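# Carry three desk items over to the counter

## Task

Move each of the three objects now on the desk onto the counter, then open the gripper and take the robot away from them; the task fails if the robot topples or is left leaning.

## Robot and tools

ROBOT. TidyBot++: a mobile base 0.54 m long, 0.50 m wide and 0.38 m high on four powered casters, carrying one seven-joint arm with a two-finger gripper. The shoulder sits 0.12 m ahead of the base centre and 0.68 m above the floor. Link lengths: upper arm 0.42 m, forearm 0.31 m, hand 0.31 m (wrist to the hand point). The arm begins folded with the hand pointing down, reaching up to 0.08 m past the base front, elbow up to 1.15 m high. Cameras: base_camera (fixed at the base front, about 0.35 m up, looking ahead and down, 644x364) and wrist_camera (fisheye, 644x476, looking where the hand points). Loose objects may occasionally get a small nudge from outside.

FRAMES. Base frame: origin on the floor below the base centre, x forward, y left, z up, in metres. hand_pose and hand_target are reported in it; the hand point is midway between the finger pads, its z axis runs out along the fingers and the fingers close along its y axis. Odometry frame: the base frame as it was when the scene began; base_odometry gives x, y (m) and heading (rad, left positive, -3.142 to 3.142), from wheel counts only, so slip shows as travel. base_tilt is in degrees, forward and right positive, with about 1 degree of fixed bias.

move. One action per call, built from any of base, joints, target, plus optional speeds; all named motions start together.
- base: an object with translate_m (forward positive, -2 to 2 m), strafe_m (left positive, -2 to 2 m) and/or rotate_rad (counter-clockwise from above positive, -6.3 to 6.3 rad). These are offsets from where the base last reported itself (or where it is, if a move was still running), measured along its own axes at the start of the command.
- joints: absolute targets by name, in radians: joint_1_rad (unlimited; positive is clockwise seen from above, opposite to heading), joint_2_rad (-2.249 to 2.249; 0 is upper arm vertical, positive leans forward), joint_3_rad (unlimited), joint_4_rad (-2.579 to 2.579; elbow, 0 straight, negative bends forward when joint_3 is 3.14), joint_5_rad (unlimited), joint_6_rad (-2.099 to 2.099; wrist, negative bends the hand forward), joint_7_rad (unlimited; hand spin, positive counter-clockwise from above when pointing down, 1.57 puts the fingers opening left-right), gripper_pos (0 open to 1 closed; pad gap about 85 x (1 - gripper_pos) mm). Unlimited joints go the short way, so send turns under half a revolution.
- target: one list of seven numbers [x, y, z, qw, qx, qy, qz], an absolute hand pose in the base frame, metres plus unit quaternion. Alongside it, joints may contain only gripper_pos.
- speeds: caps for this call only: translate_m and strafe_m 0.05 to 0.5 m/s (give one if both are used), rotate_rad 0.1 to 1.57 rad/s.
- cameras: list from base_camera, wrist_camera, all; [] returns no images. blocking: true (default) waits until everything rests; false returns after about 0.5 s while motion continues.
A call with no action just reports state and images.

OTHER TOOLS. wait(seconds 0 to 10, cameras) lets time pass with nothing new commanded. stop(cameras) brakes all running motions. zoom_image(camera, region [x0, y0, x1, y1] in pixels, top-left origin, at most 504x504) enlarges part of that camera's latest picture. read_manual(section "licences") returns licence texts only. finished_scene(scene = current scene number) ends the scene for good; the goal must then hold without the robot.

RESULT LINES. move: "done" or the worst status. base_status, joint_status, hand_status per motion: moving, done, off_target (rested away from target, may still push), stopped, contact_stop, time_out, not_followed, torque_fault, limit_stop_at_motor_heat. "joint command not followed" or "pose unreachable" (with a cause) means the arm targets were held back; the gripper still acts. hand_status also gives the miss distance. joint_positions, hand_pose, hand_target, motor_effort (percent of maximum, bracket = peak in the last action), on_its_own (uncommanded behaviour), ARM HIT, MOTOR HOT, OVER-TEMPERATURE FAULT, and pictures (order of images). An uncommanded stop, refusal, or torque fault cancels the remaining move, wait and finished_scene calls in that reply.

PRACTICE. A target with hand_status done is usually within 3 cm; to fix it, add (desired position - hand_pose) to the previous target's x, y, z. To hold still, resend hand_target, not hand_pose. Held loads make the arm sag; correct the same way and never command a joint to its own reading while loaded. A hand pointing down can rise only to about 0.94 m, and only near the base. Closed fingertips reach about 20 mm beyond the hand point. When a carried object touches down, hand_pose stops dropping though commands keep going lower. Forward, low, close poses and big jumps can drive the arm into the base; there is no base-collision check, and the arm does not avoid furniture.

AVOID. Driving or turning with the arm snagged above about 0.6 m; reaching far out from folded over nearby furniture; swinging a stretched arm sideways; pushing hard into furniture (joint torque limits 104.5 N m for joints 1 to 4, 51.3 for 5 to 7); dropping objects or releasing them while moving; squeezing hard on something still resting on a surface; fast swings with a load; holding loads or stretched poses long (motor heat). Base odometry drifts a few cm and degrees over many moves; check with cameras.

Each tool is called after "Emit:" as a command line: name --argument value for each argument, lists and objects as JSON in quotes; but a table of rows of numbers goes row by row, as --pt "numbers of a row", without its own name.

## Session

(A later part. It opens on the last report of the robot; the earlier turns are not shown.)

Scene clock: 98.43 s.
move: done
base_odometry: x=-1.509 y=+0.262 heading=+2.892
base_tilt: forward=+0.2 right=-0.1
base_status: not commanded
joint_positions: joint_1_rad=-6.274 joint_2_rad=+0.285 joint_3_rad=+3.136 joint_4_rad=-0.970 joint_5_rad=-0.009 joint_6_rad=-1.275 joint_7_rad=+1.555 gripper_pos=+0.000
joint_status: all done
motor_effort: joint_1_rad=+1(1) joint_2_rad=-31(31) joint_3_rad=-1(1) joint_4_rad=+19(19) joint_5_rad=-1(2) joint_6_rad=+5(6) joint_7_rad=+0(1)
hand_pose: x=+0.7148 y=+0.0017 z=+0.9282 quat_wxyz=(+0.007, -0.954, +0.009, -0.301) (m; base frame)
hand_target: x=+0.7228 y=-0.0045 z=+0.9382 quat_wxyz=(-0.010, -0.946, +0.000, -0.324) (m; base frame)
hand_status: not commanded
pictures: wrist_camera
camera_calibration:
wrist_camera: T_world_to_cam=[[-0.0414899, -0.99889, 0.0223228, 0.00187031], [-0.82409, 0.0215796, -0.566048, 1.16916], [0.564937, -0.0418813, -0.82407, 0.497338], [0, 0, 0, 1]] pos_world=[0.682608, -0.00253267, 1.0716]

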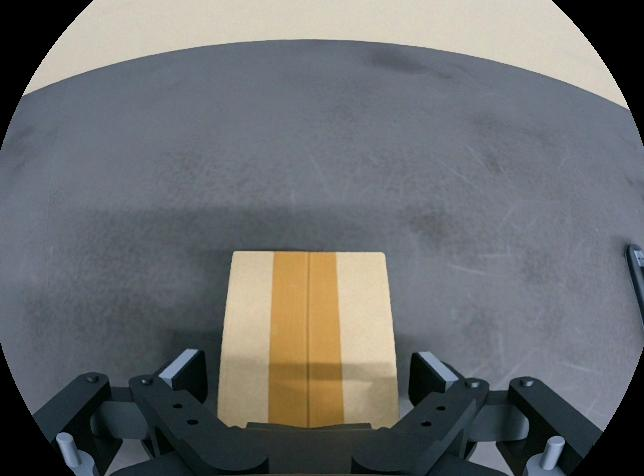

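Emit:
move --joints '{"joint_2_rad": 0.24, "joint_4_rad": -0.645, "joint_6_rad": -1.71}' --cameras '["wrist_camera"]'

Emit:
move --base '{"translate_m": -0.4}' --joints '{"joint_2_rad": 0.02, "joint_4_rad": -0.8, "joint_6_rad": -1.75}' --cameras '["wrist_camera"]'

Emit:
move --base '{"translate_m": -1.677, "strafe_m": -0.869, "rotate_rad": 3.1416}' --joints '{"joint_2_rad": 0.0, "joint_4_rad": -1.1, "joint_6_rad": -1.0}'

Scene clock: 100.93 s.
move: done
base_odometry: x=-1.509 y=+0.262 heading=+2.892
base_tilt: forward=+0.2 right=+0.0
base_status: not commanded
joint_positions: joint_1_rad=-6.274 joint_2_rad=+0.253 joint_3_rad=+3.136 joint_4_rad=-0.656 joint_5_rad=-0.009 joint_6_rad=-1.641 joint_7_rad=+1.555 gripper_pos=+0.000
joint_status: all done
motor_effort: joint_1_rad=+1(1) joint_2_rad=-26(33) joint_3_rad=-1(1) joint_4_rad=+15(21) joint_5_rad=-1(2) joint_6_rad=+5(7) joint_7_rad=+0(1)
hand_pose: x=+0.6459 y=+0.0020 z=+1.0238 quat_wxyz=(+0.007, -0.957, +0.007, -0.291) (m; base frame)
hand_target: x=+0.6241 y=-0.0048 z=+1.0237 quat_wxyz=(-0.009, -0.963, +0.004, -0.270) (m; base frame)
hand_status: not commanded
pictures: wrist_camera
camera_calibration:
wrist_camera: T_world_to_cam=[[-0.0381494, -0.998965, 0.0247533, -0.00751369], [-0.83526, 0.0182804, -0.549552, 1.15698], [0.54853, -0.0416405, -0.835093, 0.636939], [0, 0, 0, 1]] pos_world=[0.616709, -0.00213342, 1.16791]

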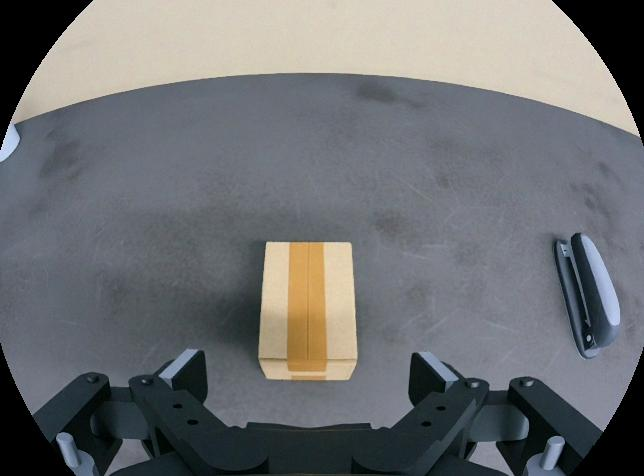

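Scene clock: 103.20 s.
move: done
base_odometry: x=-1.121 y=+0.163 heading=+2.892
base_tilt: forward=+0.1 right=-0.1
base_status: done
joint_positions: joint_1_rad=-6.275 joint_2_rad=+0.019 joint_3_rad=+3.136 joint_4_rad=-0.787 joint_5_rad=-0.009 joint_6_rad=-1.687 joint_7_rad=+1.555 gripper_pos=+0.000
joint_status: all done
motor_effort: joint_1_rad=+1(3) joint_2_rad=-16(32) joint_3_rad=+0(2) joint_4_rad=+16(17) joint_5_rad=-1(2) joint_6_rad=+6(7) joint_7_rad=+0(1)
hand_pose: x=+0.5416 y=+0.0030 z=+1.0722 quat_wxyz=(+0.006, -0.948, +0.007, -0.319) (m; base frame)
hand_target: x=+0.5256 y=-0.0048 z=+1.0552 quat_wxyz=(-0.009, -0.959, +0.004, -0.282) (m; base frame)
hand_status: not commanded
pictures: wrist_camera
camera_calibration:
wrist_camera: T_world_to_cam=[[-0.0387164, -0.998954, 0.0243266, -0.0109535], [-0.802356, 0.016568, -0.596616, 1.12912], [0.595589, -0.0426174, -0.802158, 0.673794], [0, 0, 0, 1]] pos_world=[0.504228, -0.000934006, 1.21441]

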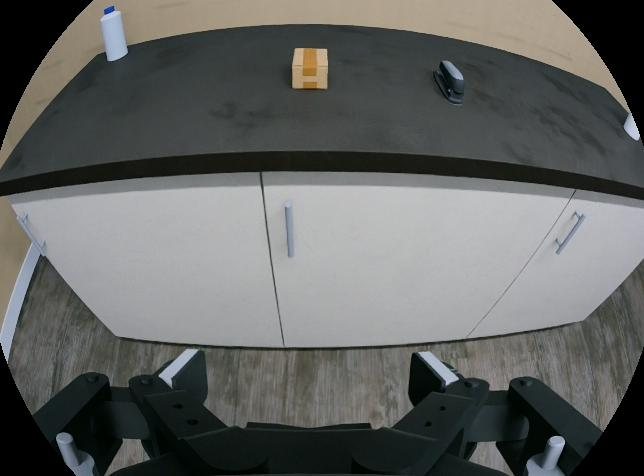

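Scene clock: 109.10 s.
move: done
base_odometry: x=+0.719 y=+0.591 heading=-0.249
base_tilt: forward=+0.2 right=+0.0
base_status: done
joint_positions: joint_1_rad=-6.279 joint_2_rad=+0.010 joint_3_rad=+3.136 joint_4_rad=-1.089 joint_5_rad=-0.008 joint_6_rad=-1.055 joint_7_rad=+1.555 gripper_pos=+0.000
joint_status: all done
motor_effort: joint_1_rad=+1(3) joint_2_rad=-20(26) joint_3_rad=-1(3) joint_4_rad=+19(20) joint_5_rad=-1(3) joint_6_rad=+7(9) joint_7_rad=+0(1)
hand_pose: x=+0.6632 y=+0.0044 z=+1.0739 quat_wxyz=(+0.008, -0.881, +0.006, -0.474) (m; base frame)
hand_target: x=+0.6678 y=-0.0039 z=+1.0881 quat_wxyz=(-0.010, -0.867, -0.001, -0.498) (m; base frame)
hand_status: not commanded
pictures: base_camera, wrist_camera
camera_calibration:
wrist_camera: T_world_to_cam=[[-0.0448994, -0.998964, 0.00735934, 0.017443], [-0.55831, 0.0189835, -0.829415, 1.31578], [0.828417, -0.041349, -0.558584, 0.186705], [0, 0, 0, 1]] pos_world=[0.580729, 0.000166808, 1.19549]

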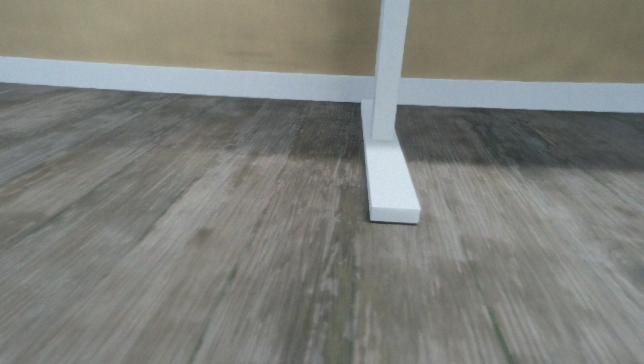

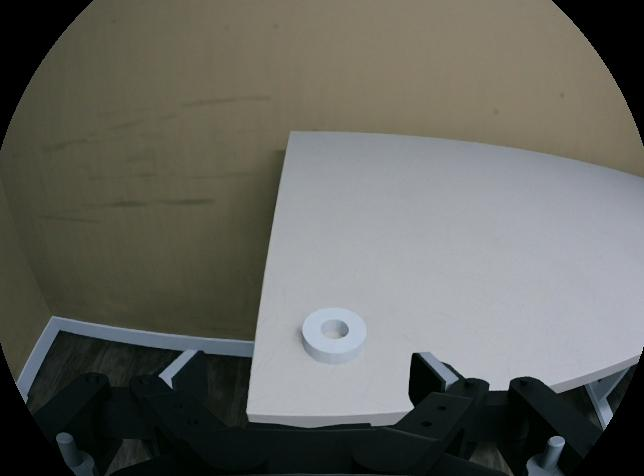

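Emit:
zoom_image --camera "wrist_camera" --region '[230, 280, 430, 430]'

Scaled by 2.520.

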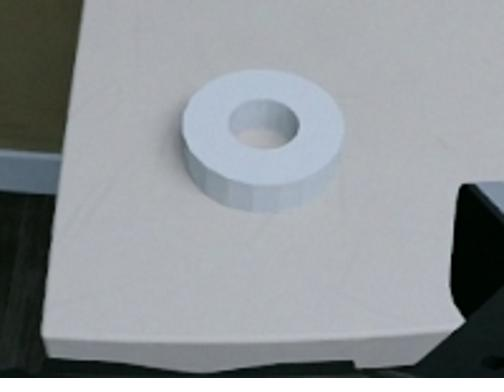

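Emit:
move --base '{"translate_m": 0.248, "strafe_m": -0.024}' --joints '{"joint_2_rad": 0.27, "joint_4_rad": -0.545, "joint_6_rad": -2.07}' --cameras '["wrist_camera"]'

Scene clock: 113.83 s.
move: done
base_odometry: x=+0.953 y=+0.507 heading=-0.249
base_tilt: forward=+0.2 right=-0.1
base_status: done
joint_positions: joint_1_rad=-6.279 joint_2_rad=+0.260 joint_3_rad=+3.136 joint_4_rad=-0.560 joint_5_rad=-0.008 joint_6_rad=-2.002 joint_7_rad=+1.555 gripper_pos=+0.000
joint_status: all done
motor_effort: joint_1_rad=+1(2) joint_2_rad=-24(29) joint_3_rad=-1(1) joint_4_rad=+14(20) joint_5_rad=-2(2) joint_6_rad=+3(9) joint_7_rad=+0(1)
hand_pose: x=+0.5549 y=+0.0038 z=+1.0074 quat_wxyz=(+0.005, -0.987, +0.005, -0.159) (m; base frame)
hand_target: x=+0.5390 y=-0.0041 z=+1.0019 quat_wxyz=(-0.008, -0.992, +0.006, -0.128) (m; base frame)
hand_status: not commanded
pictures: wrist_camera
camera_calibration:
wrist_camera: T_world_to_cam=[[-0.023167, -0.99911, 0.0352609, -0.0276241], [-0.952124, 0.0112955, -0.305504, 0.890915], [0.304834, -0.0406503, -0.951538, 0.925653], [0, 0, 0, 1]] pos_world=[0.565452, -0.0000348121, 1.15395]

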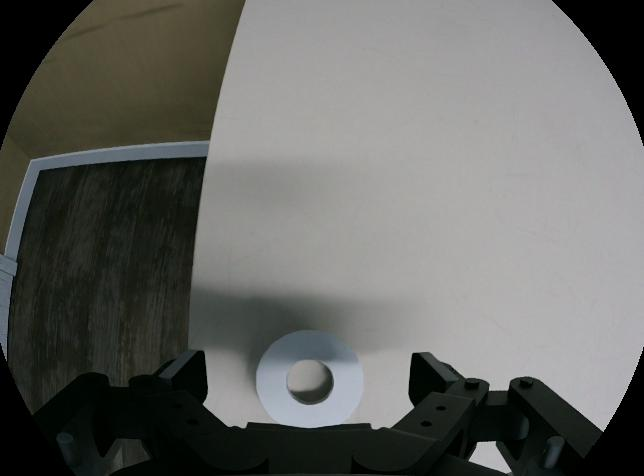

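Emit:
move --joints '{"joint_2_rad": 0.192, "joint_4_rad": -0.77, "joint_6_rad": -1.833}' --cameras '["wrist_camera"]'

Scene clock: 115.83 s.
move: done
base_odometry: x=+0.953 y=+0.507 heading=-0.249
base_tilt: forward=+0.2 right=-0.1
base_status: not commanded
joint_positions: joint_1_rad=-6.279 joint_2_rad=+0.218 joint_3_rad=+3.136 joint_4_rad=-0.757 joint_5_rad=-0.008 joint_6_rad=-1.893 joint_7_rad=+1.555 gripper_pos=+0.000
joint_status: all done
motor_effort: joint_1_rad=+1(1) joint_2_rad=-24(27) joint_3_rad=-1(1) joint_4_rad=+15(16) joint_5_rad=-1(2) joint_6_rad=+3(4) joint_7_rad=+0(1)
hand_pose: x=+0.5543 y=+0.0040 z=+0.9697 quat_wxyz=(+0.005, -0.991, +0.005, -0.137) (m; base frame)
hand_target: x=+0.5629 y=-0.0047 z=+0.9819 quat_wxyz=(-0.009, -0.985, +0.004, -0.172) (m; base frame)
hand_status: not commanded
pictures: wrist_camera
camera_calibration:
wrist_camera: T_world_to_cam=[[-0.0222067, -0.999105, 0.0359989, -0.0273073], [-0.964918, 0.0119967, -0.262277, 0.843999], [0.26161, -0.0405603, -0.964321, 0.926359], [0, 0, 0, 1]] pos_world=[0.571439, 0.00016536, 1.11565]

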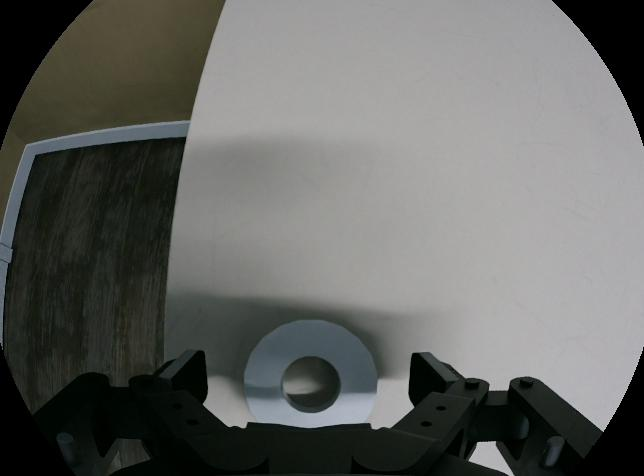

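Emit:
move --joints '{"joint_2_rad": 0.178, "joint_4_rad": -0.804, "joint_6_rad": -1.808}' --cameras '["wrist_camera"]'

Scene clock: 116.80 s.
move: done
base_odometry: x=+0.953 y=+0.507 heading=-0.249
base_tilt: forward=+0.2 right=+0.0
base_status: not commanded
joint_positions: joint_1_rad=-6.279 joint_2_rad=+0.203 joint_3_rad=+3.136 joint_4_rad=-0.793 joint_5_rad=-0.008 joint_6_rad=-1.867 joint_7_rad=+1.555 gripper_pos=+0.000
joint_status: all done
motor_effort: joint_1_rad=+1(1) joint_2_rad=-23(25) joint_3_rad=-1(1) joint_4_rad=+15(16) joint_5_rad=-1(2) joint_6_rad=+4(4) joint_7_rad=+0(1)
hand_pose: x=+0.5531 y=+0.0041 z=+0.9655 quat_wxyz=(+0.005, -0.990, +0.005, -0.139) (m; base frame)
hand_target: x=+0.5621 y=-0.0047 z=+0.9783 quat_wxyz=(-0.009, -0.985, +0.004, -0.175) (m; base frame)
hand_status: not commanded
pictures: wrist_camera
camera_calibration:
wrist_camera: T_world_to_cam=[[-0.0224303, -0.999104, 0.0358936, -0.0269587], [-0.963962, 0.0120935, -0.265767, 0.844548], [0.265094, -0.0405613, -0.963369, 0.919929], [0, 0, 0, 1]] pos_world=[0.569639, 0.000165381, 1.11165]

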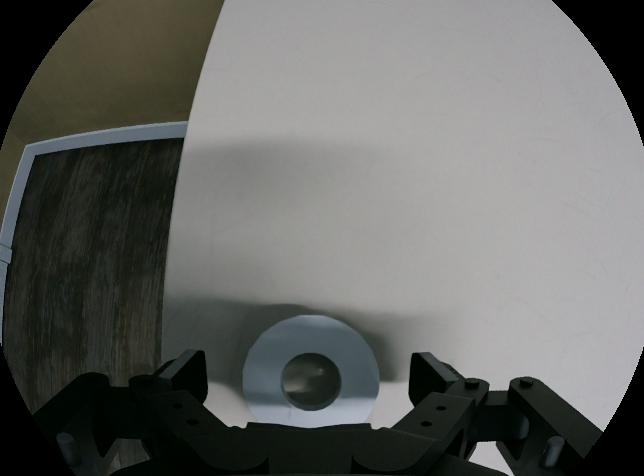

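Emit:
move --joints '{"gripper_pos": 0.28}' --cameras '["wrist_camera"]'

Scene clock: 117.60 s.
move: done
base_odometry: x=+0.953 y=+0.507 heading=-0.249
base_tilt: forward=+0.2 right=+0.0
base_status: not commanded
joint_positions: joint_1_rad=-6.279 joint_2_rad=+0.203 joint_3_rad=+3.136 joint_4_rad=-0.793 joint_5_rad=-0.008 joint_6_rad=-1.867 joint_7_rad=+1.555 gripper_pos=+0.280
joint_status: all done
motor_effort: joint_1_rad=+1(1) joint_2_rad=-23(24) joint_3_rad=-1(1) joint_4_rad=+15(16) joint_5_rad=-1(2) joint_6_rad=+3(3) joint_7_rad=+0(1)
hand_pose: x=+0.5531 y=+0.0041 z=+0.9656 quat_wxyz=(+0.005, -0.990, +0.005, -0.139) (m; base frame)
hand_target: x=+0.5621 y=-0.0047 z=+0.9783 quat_wxyz=(-0.009, -0.985, +0.004, -0.175) (m; base frame)
hand_status: not commanded
pictures: wrist_camera
camera_calibration:
wrist_camera: T_world_to_cam=[[-0.0224366, -0.999104, 0.0358899, -0.026951], [-0.963936, 0.0120966, -0.26586, 0.844638], [0.265188, -0.0405605, -0.963343, 0.919847], [0, 0, 0, 1]] pos_world=[0.569639, 0.000165382, 1.11165]

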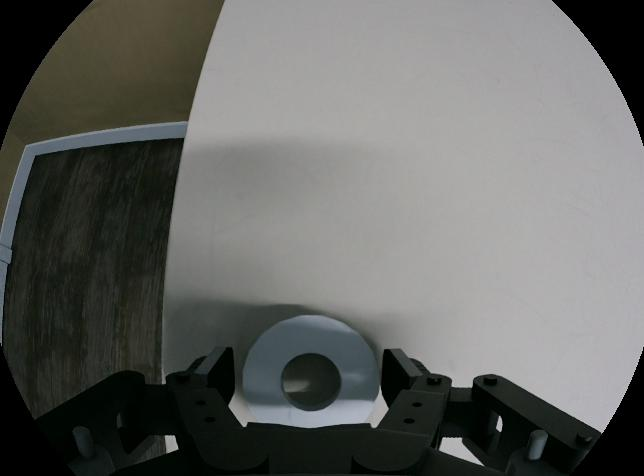

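Emit:
move --joints '{"gripper_pos": 0.34}' --cameras '[]'

Emit:
move --joints '{"gripper_pos": 0.4}' --cameras '["wrist_camera"]'

Scene clock: 118.27 s.
move: done
base_odometry: x=+0.953 y=+0.507 heading=-0.249
base_tilt: forward=+0.1 right=+0.0
base_status: not commanded
joint_positions: joint_1_rad=-6.279 joint_2_rad=+0.203 joint_3_rad=+3.136 joint_4_rad=-0.793 joint_5_rad=-0.008 joint_6_rad=-1.867 joint_7_rad=+1.555 gripper_pos=+0.340
joint_status: all done
motor_effort: joint_1_rad=+1(1) joint_2_rad=-24(24) joint_3_rad=-1(1) joint_4_rad=+15(16) joint_5_rad=-2(2) joint_6_rad=+3(3) joint_7_rad=+0(1)
hand_pose: x=+0.5531 y=+0.0041 z=+0.9656 quat_wxyz=(+0.005, -0.990, +0.005, -0.139) (m; base frame)
hand_target: x=+0.5621 y=-0.0047 z=+0.9783 quat_wxyz=(-0.009, -0.985, +0.004, -0.175) (m; base frame)
hand_status: not commanded
pictures: none
No camera images: "cameras" was empty.

Scene clock: 118.73 s.
move: done
base_odometry: x=+0.953 y=+0.507 heading=-0.249
base_tilt: forward=+0.1 right=+0.0
base_status: not commanded
joint_positions: joint_1_rad=-6.279 joint_2_rad=+0.201 joint_3_rad=+3.136 joint_4_rad=-0.793 joint_5_rad=-0.008 joint_6_rad=-1.867 joint_7_rad=+1.555 gripper_pos=+0.394
joint_status: all done
motor_effort: joint_1_rad=+1(1) joint_2_rad=-23(24) joint_3_rad=-1(1) joint_4_rad=+15(16) joint_5_rad=-1(2) joint_6_rad=+3(4) joint_7_rad=+0(1)
hand_pose: x=+0.5525 y=+0.0041 z=+0.9665 quat_wxyz=(+0.005, -0.990, +0.005, -0.140) (m; base frame)
hand_target: x=+0.5621 y=-0.0047 z=+0.9783 quat_wxyz=(-0.009, -0.985, +0.004, -0.175) (m; base frame)
hand_status: not commanded
pictures: wrist_camera
camera_calibration:
wrist_camera: T_world_to_cam=[[-0.0225185, -0.999104, 0.0358393, -0.0269042], [-0.963327, 0.0120965, -0.268058, 0.846136], [0.267385, -0.0405612, -0.962736, 0.919123], [0, 0, 0, 1]] pos_world=[0.56874, 0.000165382, 1.11265]

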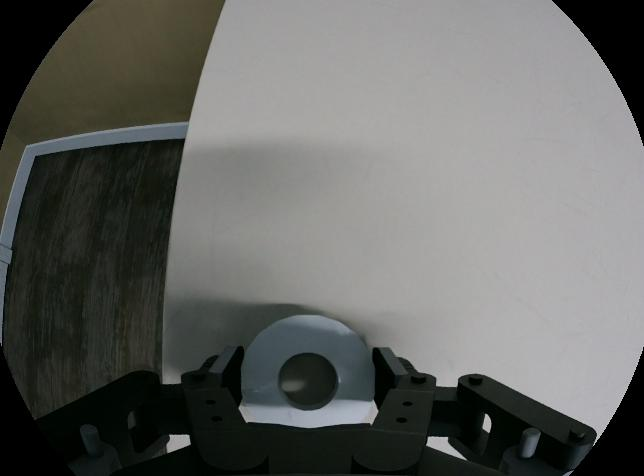

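Emit:
move --joints '{"gripper_pos": 0.5}' --cameras '["wrist_camera"]'

Scene clock: 119.40 s.
move: off_target
base_odometry: x=+0.953 y=+0.507 heading=-0.249
base_tilt: forward=+0.1 right=-0.1
base_status: not commanded
joint_positions: joint_1_rad=-6.279 joint_2_rad=+0.199 joint_3_rad=+3.136 joint_4_rad=-0.793 joint_5_rad=-0.008 joint_6_rad=-1.867 joint_7_rad=+1.555 gripper_pos=+0.431
joint_status: gripper_pos off_target (ended at +0.431, target +0.500)
motor_effort: joint_1_rad=+1(1) joint_2_rad=-23(24) joint_3_rad=-1(1) joint_4_rad=+15(16) joint_5_rad=-1(2) joint_6_rad=+3(4) joint_7_rad=+0(0)
hand_pose: x=+0.5520 y=+0.0041 z=+0.9674 quat_wxyz=(+0.006, -0.990, +0.005, -0.141) (m; base frame)
hand_target: x=+0.5621 y=-0.0047 z=+0.9783 quat_wxyz=(-0.009, -0.985, +0.004, -0.175) (m; base frame)
hand_status: not commanded
pictures: wrist_camera
camera_calibration:
wrist_camera: T_world_to_cam=[[-0.0225961, -0.999104, 0.0357887, -0.0268541], [-0.962746, 0.0120972, -0.270138, 0.847592], [0.269463, -0.0405595, -0.962156, 0.918378], [0, 0, 0, 1]] pos_world=[0.567941, 0.000165382, 1.11355]

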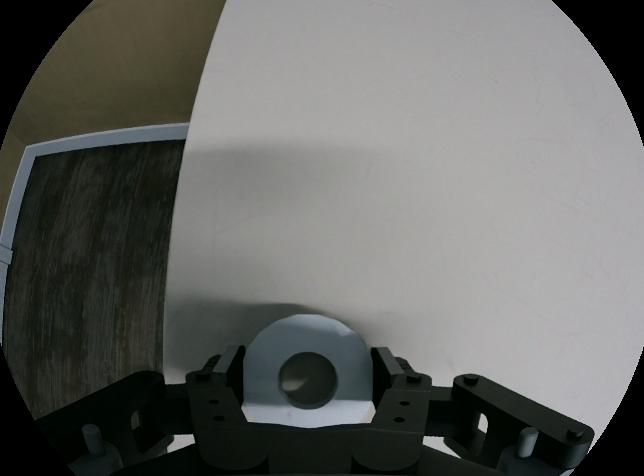

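Emit:
move --joints '{"gripper_pos": 0.55}' --cameras '[]'

Emit:
move --joints '{"joint_2_rad": 0.11}' --cameras '["wrist_camera"]'

Scene clock: 120.73 s.
move: off_target
base_odometry: x=+0.953 y=+0.507 heading=-0.249
base_tilt: forward=+0.2 right=-0.1
base_status: not commanded
joint_positions: joint_1_rad=-6.279 joint_2_rad=+0.199 joint_3_rad=+3.136 joint_4_rad=-0.793 joint_5_rad=-0.008 joint_6_rad=-1.867 joint_7_rad=+1.555 gripper_pos=+0.431
joint_status: gripper_pos off_target (ended at +0.431, target +0.550)
motor_effort: joint_1_rad=+1(1) joint_2_rad=-24(24) joint_3_rad=-1(1) joint_4_rad=+15(16) joint_5_rad=-2(2) joint_6_rad=+3(4) joint_7_rad=-1(1)
hand_pose: x=+0.5520 y=+0.0041 z=+0.9674 quat_wxyz=(+0.006, -0.990, +0.005, -0.141) (m; base frame)
hand_target: x=+0.5621 y=-0.0047 z=+0.9783 quat_wxyz=(-0.009, -0.985, +0.004, -0.175) (m; base frame)
hand_status: not commanded
pictures: none
No camera images: "cameras" was empty.

Scene clock: 121.67 s.
move: done
base_odometry: x=+0.953 y=+0.507 heading=-0.249
base_tilt: forward=+0.1 right=+0.0
base_status: not commanded
joint_positions: joint_1_rad=-6.279 joint_2_rad=+0.122 joint_3_rad=+3.136 joint_4_rad=-0.795 joint_5_rad=-0.008 joint_6_rad=-1.866 joint_7_rad=+1.555 gripper_pos=+0.431
joint_status: all done
motor_effort: joint_1_rad=+1(1) joint_2_rad=-20(26) joint_3_rad=-1(1) joint_4_rad=+15(17) joint_5_rad=-1(2) joint_6_rad=+4(4) joint_7_rad=+0(1)
hand_pose: x=+0.5286 y=+0.0042 z=+0.9992 quat_wxyz=(+0.006, -0.984, +0.005, -0.178) (m; base frame)
hand_target: x=+0.5409 y=-0.0047 z=+1.0077 quat_wxyz=(-0.009, -0.978, +0.004, -0.208) (m; base frame)
hand_status: not commanded
pictures: wrist_camera
camera_calibration:
wrist_camera: T_world_to_cam=[[-0.0253284, -0.999092, 0.0342676, -0.0254987], [-0.939628, 0.0120913, -0.341984, 0.893212], [0.341259, -0.0408607, -0.939081, 0.894281], [0, 0, 0, 1]] pos_world=[0.53346, 0.000265321, 1.14614]

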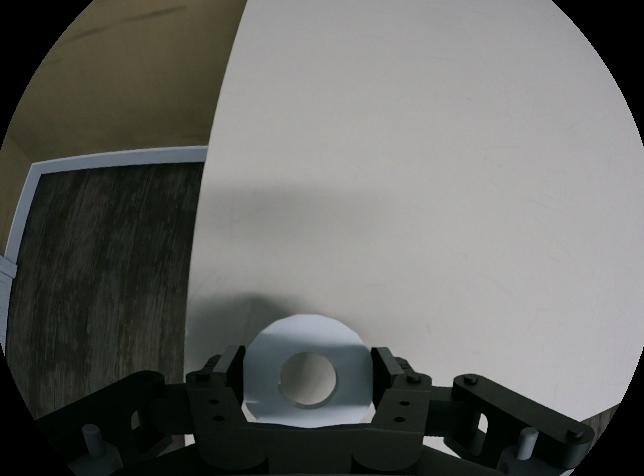

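Emit:
move --base '{"translate_m": -0.4}' --joints '{"joint_2_rad": 0.03, "joint_4_rad": -0.8, "joint_6_rad": -1.8}' --cameras '[]'

Emit:
move --base '{"translate_m": -1.548, "strafe_m": -0.346, "rotate_rad": 3.141}' --cameras '["wrist_camera"]'

Scene clock: 124.00 s.
move: done
base_odometry: x=+0.565 y=+0.605 heading=-0.248
base_tilt: forward=+0.1 right=+0.0
base_status: done
joint_positions: joint_1_rad=-6.279 joint_2_rad=+0.032 joint_3_rad=+3.136 joint_4_rad=-0.796 joint_5_rad=-0.008 joint_6_rad=-1.856 joint_7_rad=+1.555 gripper_pos=+0.431
joint_status: all done
motor_effort: joint_1_rad=+1(2) joint_2_rad=-17(26) joint_3_rad=-1(1) joint_4_rad=+14(17) joint_5_rad=-1(2) joint_6_rad=+3(6) joint_7_rad=+0(1)
hand_pose: x=+0.5012 y=+0.0043 z=+1.0359 quat_wxyz=(+0.006, -0.974, +0.005, -0.227) (m; base frame)
hand_target: x=+0.5160 y=-0.0047 z=+1.0431 quat_wxyz=(-0.009, -0.967, +0.005, -0.253) (m; base frame)
hand_status: not commanded
pictures: none
No camera images: "cameras" was empty.

Scene clock: 129.37 s.
move: done
base_odometry: x=-1.020 y=+0.650 heading=+2.893
base_tilt: forward=+0.1 right=+0.0
base_status: done
joint_positions: joint_1_rad=-6.279 joint_2_rad=+0.032 joint_3_rad=+3.136 joint_4_rad=-0.796 joint_5_rad=-0.008 joint_6_rad=-1.854 joint_7_rad=+1.555 gripper_pos=+0.431
joint_status: not commanded
motor_effort: joint_1_rad=+1(2) joint_2_rad=-16(21) joint_3_rad=-1(2) joint_4_rad=+15(16) joint_5_rad=-1(2) joint_6_rad=+5(5) joint_7_rad=+0(1)
hand_pose: x=+0.5019 y=+0.0044 z=+1.0362 quat_wxyz=(+0.006, -0.974, +0.005, -0.228) (m; base frame)
hand_target: x=+0.5160 y=-0.0047 z=+1.0431 quat_wxyz=(-0.009, -0.967, +0.005, -0.253) (m; base frame)
hand_status: not commanded
pictures: wrist_camera
camera_calibration:
wrist_camera: T_world_to_cam=[[-0.0285889, -0.999086, 0.0317751, -0.0229632], [-0.899925, 0.0118885, -0.435884, 0.958183], [0.435107, -0.0410566, -0.899442, 0.850018], [0, 0, 0, 1]] pos_world=[0.491787, 0.000565238, 1.18293]

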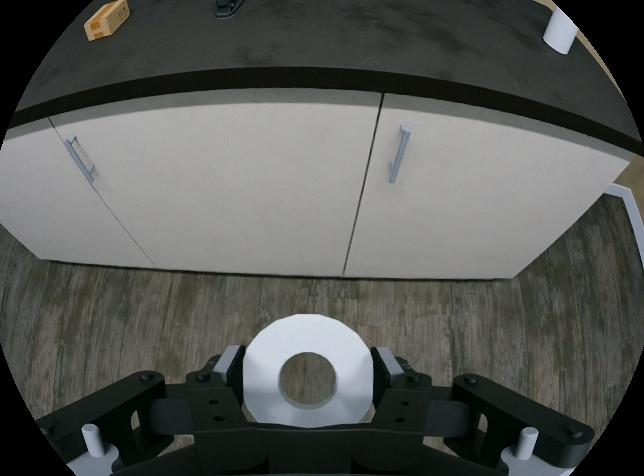

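Emit:
move --base '{"translate_m": 0.45}' --cameras '["wrist_camera"]'

Emit:
move --joints '{"joint_2_rad": 0.155, "joint_4_rad": -0.915, "joint_6_rad": -1.735}' --cameras '["wrist_camera"]'

Scene clock: 132.00 s.
move: done
base_odometry: x=-1.456 y=+0.761 heading=+2.893
base_tilt: forward=+0.1 right=+0.0
base_status: done
joint_positions: joint_1_rad=-6.279 joint_2_rad=+0.037 joint_3_rad=+3.136 joint_4_rad=-0.796 joint_5_rad=-0.008 joint_6_rad=-1.852 joint_7_rad=+1.555 gripper_pos=+0.431
joint_status: not commanded
motor_effort: joint_1_rad=+1(1) joint_2_rad=-16(22) joint_3_rad=-1(1) joint_4_rad=+14(16) joint_5_rad=-1(2) joint_6_rad=+4(6) joint_7_rad=+0(1)
hand_pose: x=+0.5044 y=+0.0044 z=+1.0345 quat_wxyz=(+0.006, -0.974, +0.005, -0.227) (m; base frame)
hand_target: x=+0.5160 y=-0.0047 z=+1.0431 quat_wxyz=(-0.009, -0.967, +0.005, -0.253) (m; base frame)
hand_status: not commanded
pictures: wrist_camera
camera_calibration:
wrist_camera: T_world_to_cam=[[-0.0284873, -0.999086, 0.0318676, -0.0229828], [-0.901306, 0.0118873, -0.43302, 0.957309], [0.432246, -0.041058, -0.900821, 0.850182], [0, 0, 0, 1]] pos_world=[0.494686, 0.000565238, 1.18113]

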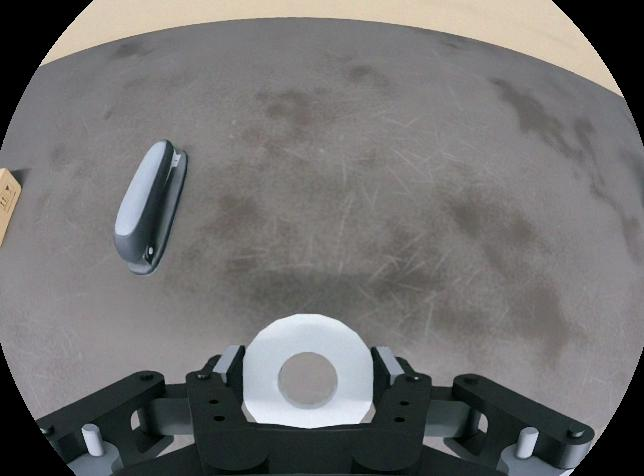

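Scene clock: 133.10 s.
move: done
base_odometry: x=-1.456 y=+0.761 heading=+2.893
base_tilt: forward=+0.2 right=+0.0
base_status: not commanded
joint_positions: joint_1_rad=-6.279 joint_2_rad=+0.155 joint_3_rad=+3.136 joint_4_rad=-0.909 joint_5_rad=-0.008 joint_6_rad=-1.795 joint_7_rad=+1.555 gripper_pos=+0.431
joint_status: all done
motor_effort: joint_1_rad=+1(1) joint_2_rad=-22(28) joint_3_rad=-1(1) joint_4_rad=+16(17) joint_5_rad=-1(2) joint_6_rad=+3(5) joint_7_rad=+0(1)
hand_pose: x=+0.5456 y=+0.0043 z=+0.9512 quat_wxyz=(+0.005, -0.990, +0.005, -0.141) (m; base frame)
hand_target: x=+0.5625 y=-0.0048 z=+0.9547 quat_wxyz=(-0.009, -0.986, +0.003, -0.167) (m; base frame)
hand_status: not commanded
pictures: wrist_camera
camera_calibration:
wrist_camera: T_world_to_cam=[[-0.02289, -0.9991, 0.035711, -0.0259687], [-0.962707, 0.0123961, -0.270264, 0.837167], [0.269578, -0.0405655, -0.962124, 0.904423], [0, 0, 0, 1]] pos_world=[0.56154, 0.000365447, 1.09735]

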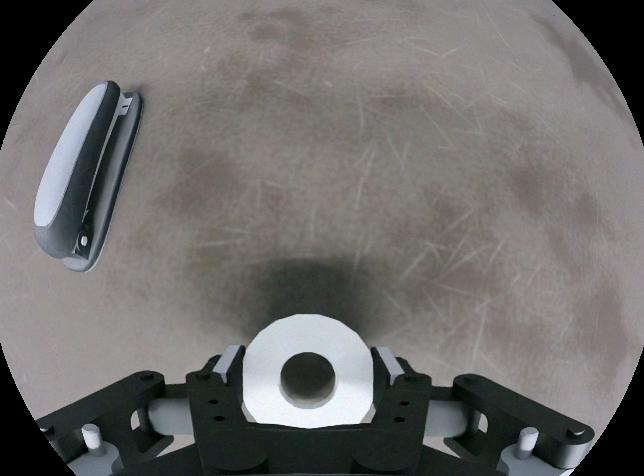

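Emit:
move --joints '{"joint_2_rad": 0.12, "joint_4_rad": -0.977, "joint_6_rad": -1.689}' --cameras '[]'

Emit:
move --joints '{"joint_2_rad": 0.112, "joint_4_rad": -1.008, "joint_6_rad": -1.666}' --cameras '["wrist_camera"]'

Scene clock: 134.07 s.
move: done
base_odometry: x=-1.456 y=+0.761 heading=+2.893
base_tilt: forward=+0.2 right=+0.0
base_status: not commanded
joint_positions: joint_1_rad=-6.279 joint_2_rad=+0.143 joint_3_rad=+3.136 joint_4_rad=-0.967 joint_5_rad=-0.008 joint_6_rad=-1.750 joint_7_rad=+1.555 gripper_pos=+0.431
joint_status: all done
motor_effort: joint_1_rad=+1(1) joint_2_rad=-23(24) joint_3_rad=-1(1) joint_4_rad=+16(18) joint_5_rad=+0(2) joint_6_rad=+3(4) joint_7_rad=+0(1)
hand_pose: x=+0.5468 y=+0.0044 z=+0.9393 quat_wxyz=(+0.006, -0.990, +0.006, -0.141) (m; base frame)
hand_target: x=+0.5575 y=-0.0048 z=+0.9512 quat_wxyz=(-0.010, -0.984, +0.003, -0.177) (m; base frame)
hand_status: not commanded
pictures: none
No camera images: "cameras" was empty.

Scene clock: 134.73 s.
move: done
base_odometry: x=-1.456 y=+0.761 heading=+2.893
base_tilt: forward=+0.2 right=+0.0
base_status: not commanded
joint_positions: joint_1_rad=-6.279 joint_2_rad=+0.136 joint_3_rad=+3.136 joint_4_rad=-0.998 joint_5_rad=-0.008 joint_6_rad=-1.726 joint_7_rad=+1.555 gripper_pos=+0.431
joint_status: all done
motor_effort: joint_1_rad=+1(1) joint_2_rad=-22(24) joint_3_rad=-1(1) joint_4_rad=+16(18) joint_5_rad=-1(2) joint_6_rad=+3(4) joint_7_rad=+0(1)
hand_pose: x=+0.5474 y=+0.0044 z=+0.9328 quat_wxyz=(+0.006, -0.990, +0.006, -0.141) (m; base frame)
hand_target: x=+0.5573 y=-0.0048 z=+0.9451 quat_wxyz=(-0.010, -0.984, +0.003, -0.177) (m; base frame)
hand_status: not commanded
pictures: wrist_camera
camera_calibration:
wrist_camera: T_world_to_cam=[[-0.0234437, -0.999092, 0.0355708, -0.0247049], [-0.962865, 0.0129925, -0.269671, 0.833471], [0.268964, -0.040572, -0.962295, 0.886742], [0, 0, 0, 1]] pos_world=[0.563438, 0.000465578, 1.07895]

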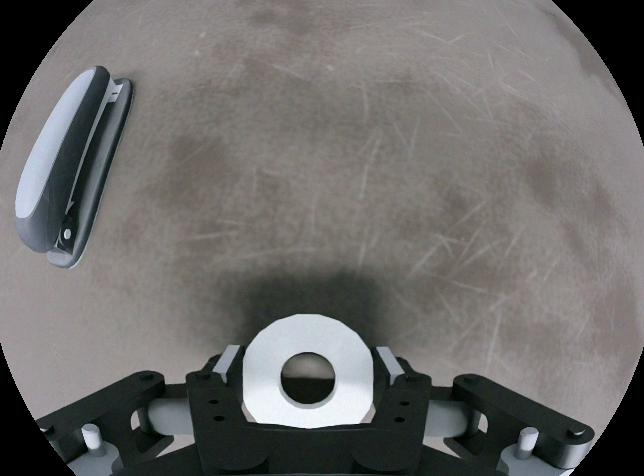

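Emit:
move --joints '{"joint_2_rad": 0.106, "joint_4_rad": -1.029, "joint_6_rad": -1.650}' --cameras '[]'

Emit:
move --joints '{"joint_2_rad": 0.1, "joint_4_rad": -1.050, "joint_6_rad": -1.634}' --cameras '["wrist_camera"]'

Scene clock: 135.50 s.
move: done
base_odometry: x=-1.456 y=+0.761 heading=+2.893
base_tilt: forward=+0.2 right=-0.1
base_status: not commanded
joint_positions: joint_1_rad=-6.279 joint_2_rad=+0.130 joint_3_rad=+3.136 joint_4_rad=-1.019 joint_5_rad=-0.008 joint_6_rad=-1.709 joint_7_rad=+1.555 gripper_pos=+0.431
joint_status: all done
motor_effort: joint_1_rad=+1(1) joint_2_rad=-22(24) joint_3_rad=-1(1) joint_4_rad=+17(17) joint_5_rad=-1(2) joint_6_rad=+4(4) joint_7_rad=+0(1)
hand_pose: x=+0.5474 y=+0.0044 z=+0.9288 quat_wxyz=(+0.006, -0.990, +0.006, -0.141) (m; base frame)
hand_target: x=+0.5571 y=-0.0049 z=+0.9413 quat_wxyz=(-0.010, -0.984, +0.002, -0.177) (m; base frame)
hand_status: not commanded
pictures: none
No camera images: "cameras" was empty.

Scene clock: 136.10 s.
move: done
base_odometry: x=-1.456 y=+0.761 heading=+2.893
base_tilt: forward=+0.1 right=+0.0
base_status: not commanded
joint_positions: joint_1_rad=-6.279 joint_2_rad=+0.121 joint_3_rad=+3.136 joint_4_rad=-1.037 joint_5_rad=-0.008 joint_6_rad=-1.692 joint_7_rad=+1.555 gripper_pos=+0.431
joint_status: all done
motor_effort: joint_1_rad=+1(1) joint_2_rad=-23(23) joint_3_rad=-1(1) joint_4_rad=+17(17) joint_5_rad=-1(2) joint_6_rad=+3(4) joint_7_rad=+0(1)
hand_pose: x=+0.5472 y=+0.0044 z=+0.9273 quat_wxyz=(+0.006, -0.989, +0.006, -0.145) (m; base frame)
hand_target: x=+0.5569 y=-0.0049 z=+0.9373 quat_wxyz=(-0.010, -0.984, +0.002, -0.178) (m; base frame)
hand_status: not commanded
pictures: wrist_camera
camera_calibration:
wrist_camera: T_world_to_cam=[[-0.0239597, -0.999089, 0.0353051, -0.0239726], [-0.960386, 0.0131951, -0.27836, 0.838506], [0.27764, -0.0405759, -0.959828, 0.874423], [0, 0, 0, 1]] pos_world=[0.56194, 0.000465623, 1.07355]

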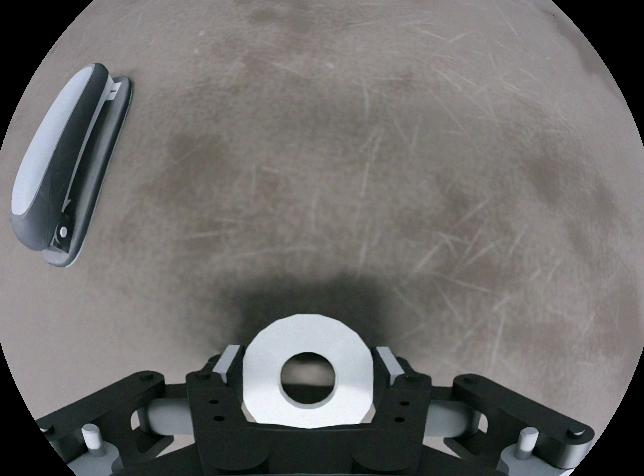

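Emit:
move --joints '{"joint_2_rad": 0.094, "joint_4_rad": -1.071, "joint_6_rad": -1.618}' --cameras '["wrist_camera"]'

Scene clock: 136.80 s.
move: done
base_odometry: x=-1.456 y=+0.761 heading=+2.893
base_tilt: forward=+0.1 right=-0.1
base_status: not commanded
joint_positions: joint_1_rad=-6.279 joint_2_rad=+0.110 joint_3_rad=+3.136 joint_4_rad=-1.053 joint_5_rad=-0.008 joint_6_rad=-1.675 joint_7_rad=+1.555 gripper_pos=+0.431
joint_status: all done
motor_effort: joint_1_rad=+1(1) joint_2_rad=-21(23) joint_3_rad=-1(1) joint_4_rad=+16(17) joint_5_rad=-1(2) joint_6_rad=+2(4) joint_7_rad=+0(1)
hand_pose: x=+0.5468 y=+0.0045 z=+0.9274 quat_wxyz=(+0.006, -0.989, +0.006, -0.151) (m; base frame)
hand_target: x=+0.5565 y=-0.0049 z=+0.9334 quat_wxyz=(-0.010, -0.984, +0.002, -0.178) (m; base frame)
hand_status: not commanded
pictures: wrist_camera
camera_calibration:
wrist_camera: T_world_to_cam=[[-0.0244965, -0.999084, 0.0350899, -0.0235042], [-0.957047, 0.0132934, -0.289629, 0.846711], [0.288898, -0.0406776, -0.956495, 0.86544], [0, 0, 0, 1]] pos_world=[0.559743, 0.000465625, 1.07385]

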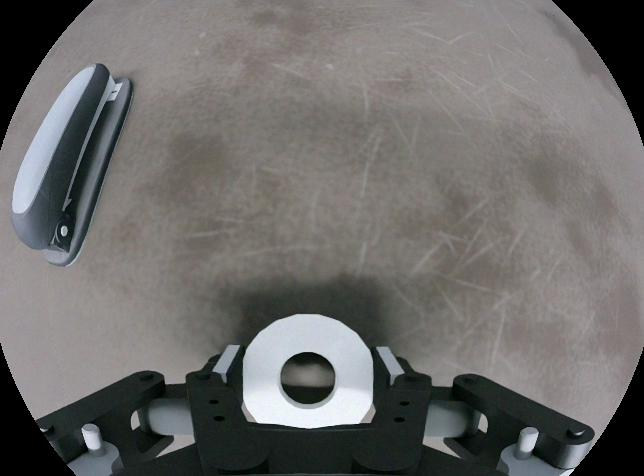

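Emit:
move --joints '{"gripper_pos": 0.41}' --cameras '[]'

Emit:
move --joints '{"gripper_pos": 0.33}' --cameras '["wrist_camera"]'

Emit:
move --joints '{"gripper_pos": 0.0}' --cameras '["wrist_camera"]'

Scene clock: 137.53 s.
move: done
base_odometry: x=-1.456 y=+0.761 heading=+2.893
base_tilt: forward=+0.2 right=-0.1
base_status: not commanded
joint_positions: joint_1_rad=-6.279 joint_2_rad=+0.110 joint_3_rad=+3.136 joint_4_rad=-1.055 joint_5_rad=-0.008 joint_6_rad=-1.675 joint_7_rad=+1.555 gripper_pos=+0.408
joint_status: all done
motor_effort: joint_1_rad=+1(1) joint_2_rad=-21(22) joint_3_rad=-1(1) joint_4_rad=+16(17) joint_5_rad=-1(2) joint_6_rad=+4(4) joint_7_rad=+0(1)
hand_pose: x=+0.5466 y=+0.0045 z=+0.9268 quat_wxyz=(+0.006, -0.989, +0.006, -0.150) (m; base frame)
hand_target: x=+0.5565 y=-0.0049 z=+0.9334 quat_wxyz=(-0.010, -0.984, +0.002, -0.178) (m; base frame)
hand_status: not commanded
pictures: none
No camera images: "cameras" was empty.

Scene clock: 138.03 s.
move: done
base_odometry: x=-1.456 y=+0.761 heading=+2.893
base_tilt: forward=+0.1 right=-0.1
base_status: not commanded
joint_positions: joint_1_rad=-6.279 joint_2_rad=+0.110 joint_3_rad=+3.136 joint_4_rad=-1.058 joint_5_rad=-0.008 joint_6_rad=-1.675 joint_7_rad=+1.555 gripper_pos=+0.330
joint_status: all done
motor_effort: joint_1_rad=+1(1) joint_2_rad=-22(22) joint_3_rad=-1(1) joint_4_rad=+17(17) joint_5_rad=-2(2) joint_6_rad=+3(3) joint_7_rad=+0(0)
hand_pose: x=+0.5462 y=+0.0045 z=+0.9258 quat_wxyz=(+0.006, -0.989, +0.006, -0.149) (m; base frame)
hand_target: x=+0.5565 y=-0.0049 z=+0.9334 quat_wxyz=(-0.010, -0.984, +0.002, -0.178) (m; base frame)
hand_status: not commanded
pictures: wrist_camera
camera_calibration:
wrist_camera: T_world_to_cam=[[-0.0243562, -0.999084, 0.0351861, -0.0236287], [-0.958221, 0.0132974, -0.285721, 0.842589], [0.284991, -0.0406751, -0.957667, 0.867286], [0, 0, 0, 1]] pos_world=[0.559642, 0.000465626, 1.07215]

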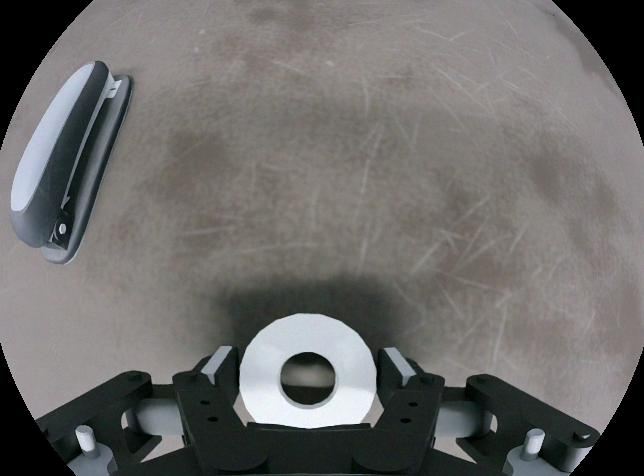

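Scene clock: 138.77 s.
move: done
base_odometry: x=-1.456 y=+0.761 heading=+2.893
base_tilt: forward=+0.2 right=+0.0
base_status: not commanded
joint_positions: joint_1_rad=-6.279 joint_2_rad=+0.110 joint_3_rad=+3.136 joint_4_rad=-1.058 joint_5_rad=-0.008 joint_6_rad=-1.675 joint_7_rad=+1.555 gripper_pos=+0.000
joint_status: all done
motor_effort: joint_1_rad=+1(1) joint_2_rad=-22(22) joint_3_rad=-1(1) joint_4_rad=+17(17) joint_5_rad=-1(2) joint_6_rad=+4(4) joint_7_rad=+1(1)
hand_pose: x=+0.5462 y=+0.0045 z=+0.9258 quat_wxyz=(+0.006, -0.989, +0.006, -0.149) (m; base frame)
hand_target: x=+0.5565 y=-0.0049 z=+0.9334 quat_wxyz=(-0.010, -0.984, +0.002, -0.178) (m; base frame)
hand_status: not commanded
pictures: wrist_camera
camera_calibration:
wrist_camera: T_world_to_cam=[[-0.0243562, -0.999084, 0.0351861, -0.0236287], [-0.958221, 0.0132974, -0.285721, 0.842589], [0.284991, -0.0406751, -0.957667, 0.867286], [0, 0, 0, 1]] pos_world=[0.559642, 0.000465626, 1.07215]

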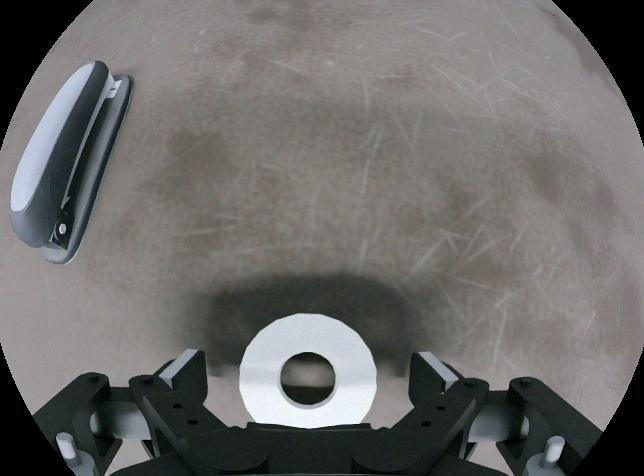

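Emit:
move --joints '{"joint_2_rad": 0.1, "joint_4_rad": -0.85, "joint_6_rad": -1.85}' --cameras '[]'

Emit:
move --base '{"translate_m": -0.5}' --joints '{"joint_2_rad": 0.0, "joint_4_rad": -0.8, "joint_6_rad": -1.5}'

Scene clock: 140.17 s.
move: done
base_odometry: x=-1.456 y=+0.761 heading=+2.893
base_tilt: forward=+0.2 right=-0.1
base_status: not commanded
joint_positions: joint_1_rad=-6.279 joint_2_rad=+0.110 joint_3_rad=+3.136 joint_4_rad=-0.863 joint_5_rad=-0.008 joint_6_rad=-1.786 joint_7_rad=+1.555 gripper_pos=+0.000
joint_status: all done
motor_effort: joint_1_rad=+1(1) joint_2_rad=-20(24) joint_3_rad=-1(1) joint_4_rad=+16(18) joint_5_rad=-1(2) joint_6_rad=+4(5) joint_7_rad=-1(1)
hand_pose: x=+0.5412 y=+0.0044 z=+0.9884 quat_wxyz=(+0.006, -0.982, +0.005, -0.191) (m; base frame)
hand_target: x=+0.5209 y=-0.0046 z=+0.9901 quat_wxyz=(-0.009, -0.985, +0.004, -0.170) (m; base frame)
hand_status: not commanded
pictures: none
No camera images: "cameras" was empty.

Scene clock: 142.63 s.
move: done
base_odometry: x=-0.972 y=+0.638 heading=+2.893
base_tilt: forward=+0.2 right=-0.1
base_status: done
joint_positions: joint_1_rad=-6.280 joint_2_rad=-0.003 joint_3_rad=+3.136 joint_4_rad=-0.808 joint_5_rad=-0.008 joint_6_rad=-1.545 joint_7_rad=+1.555 gripper_pos=+0.000
joint_status: all done
motor_effort: joint_1_rad=+1(3) joint_2_rad=-16(27) joint_3_rad=-1(3) joint_4_rad=+15(18) joint_5_rad=-1(3) joint_6_rad=+7(8) joint_7_rad=+0(1)
hand_pose: x=+0.5659 y=+0.0046 z=+1.1014 quat_wxyz=(+0.007, -0.923, +0.005, -0.385) (m; base frame)
hand_target: x=+0.5766 y=-0.0049 z=+1.1142 quat_wxyz=(-0.009, -0.913, +0.003, -0.408) (m; base frame)
hand_status: not commanded
pictures: base_camera, wrist_camera
camera_calibration:
wrist_camera: T_world_to_cam=[[-0.0390179, -0.999063, 0.0187509, -0.00277828], [-0.709614, 0.0144923, -0.704442, 1.23221], [0.70351, -0.0407917, -0.709514, 0.519691], [0, 0, 0, 1]] pos_world=[0.508677, 0.000565872, 1.2368]

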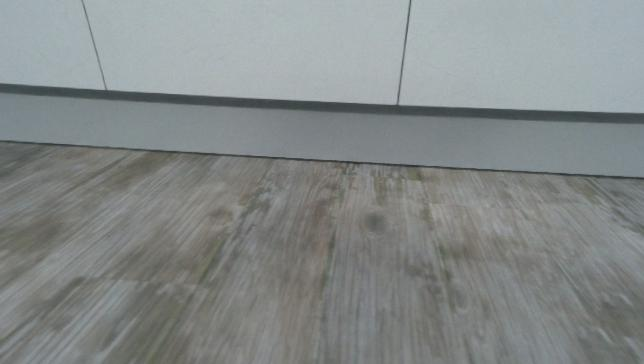

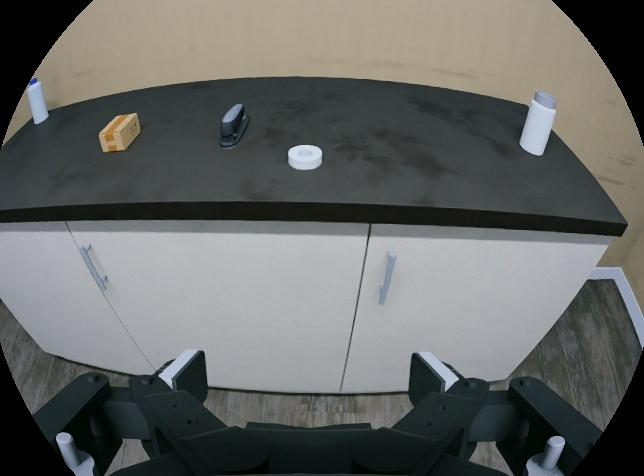

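All three things are on the counter and the robot has moved clear.

Emit:
finished_scene --scene 1

The scene is finished: the task was done.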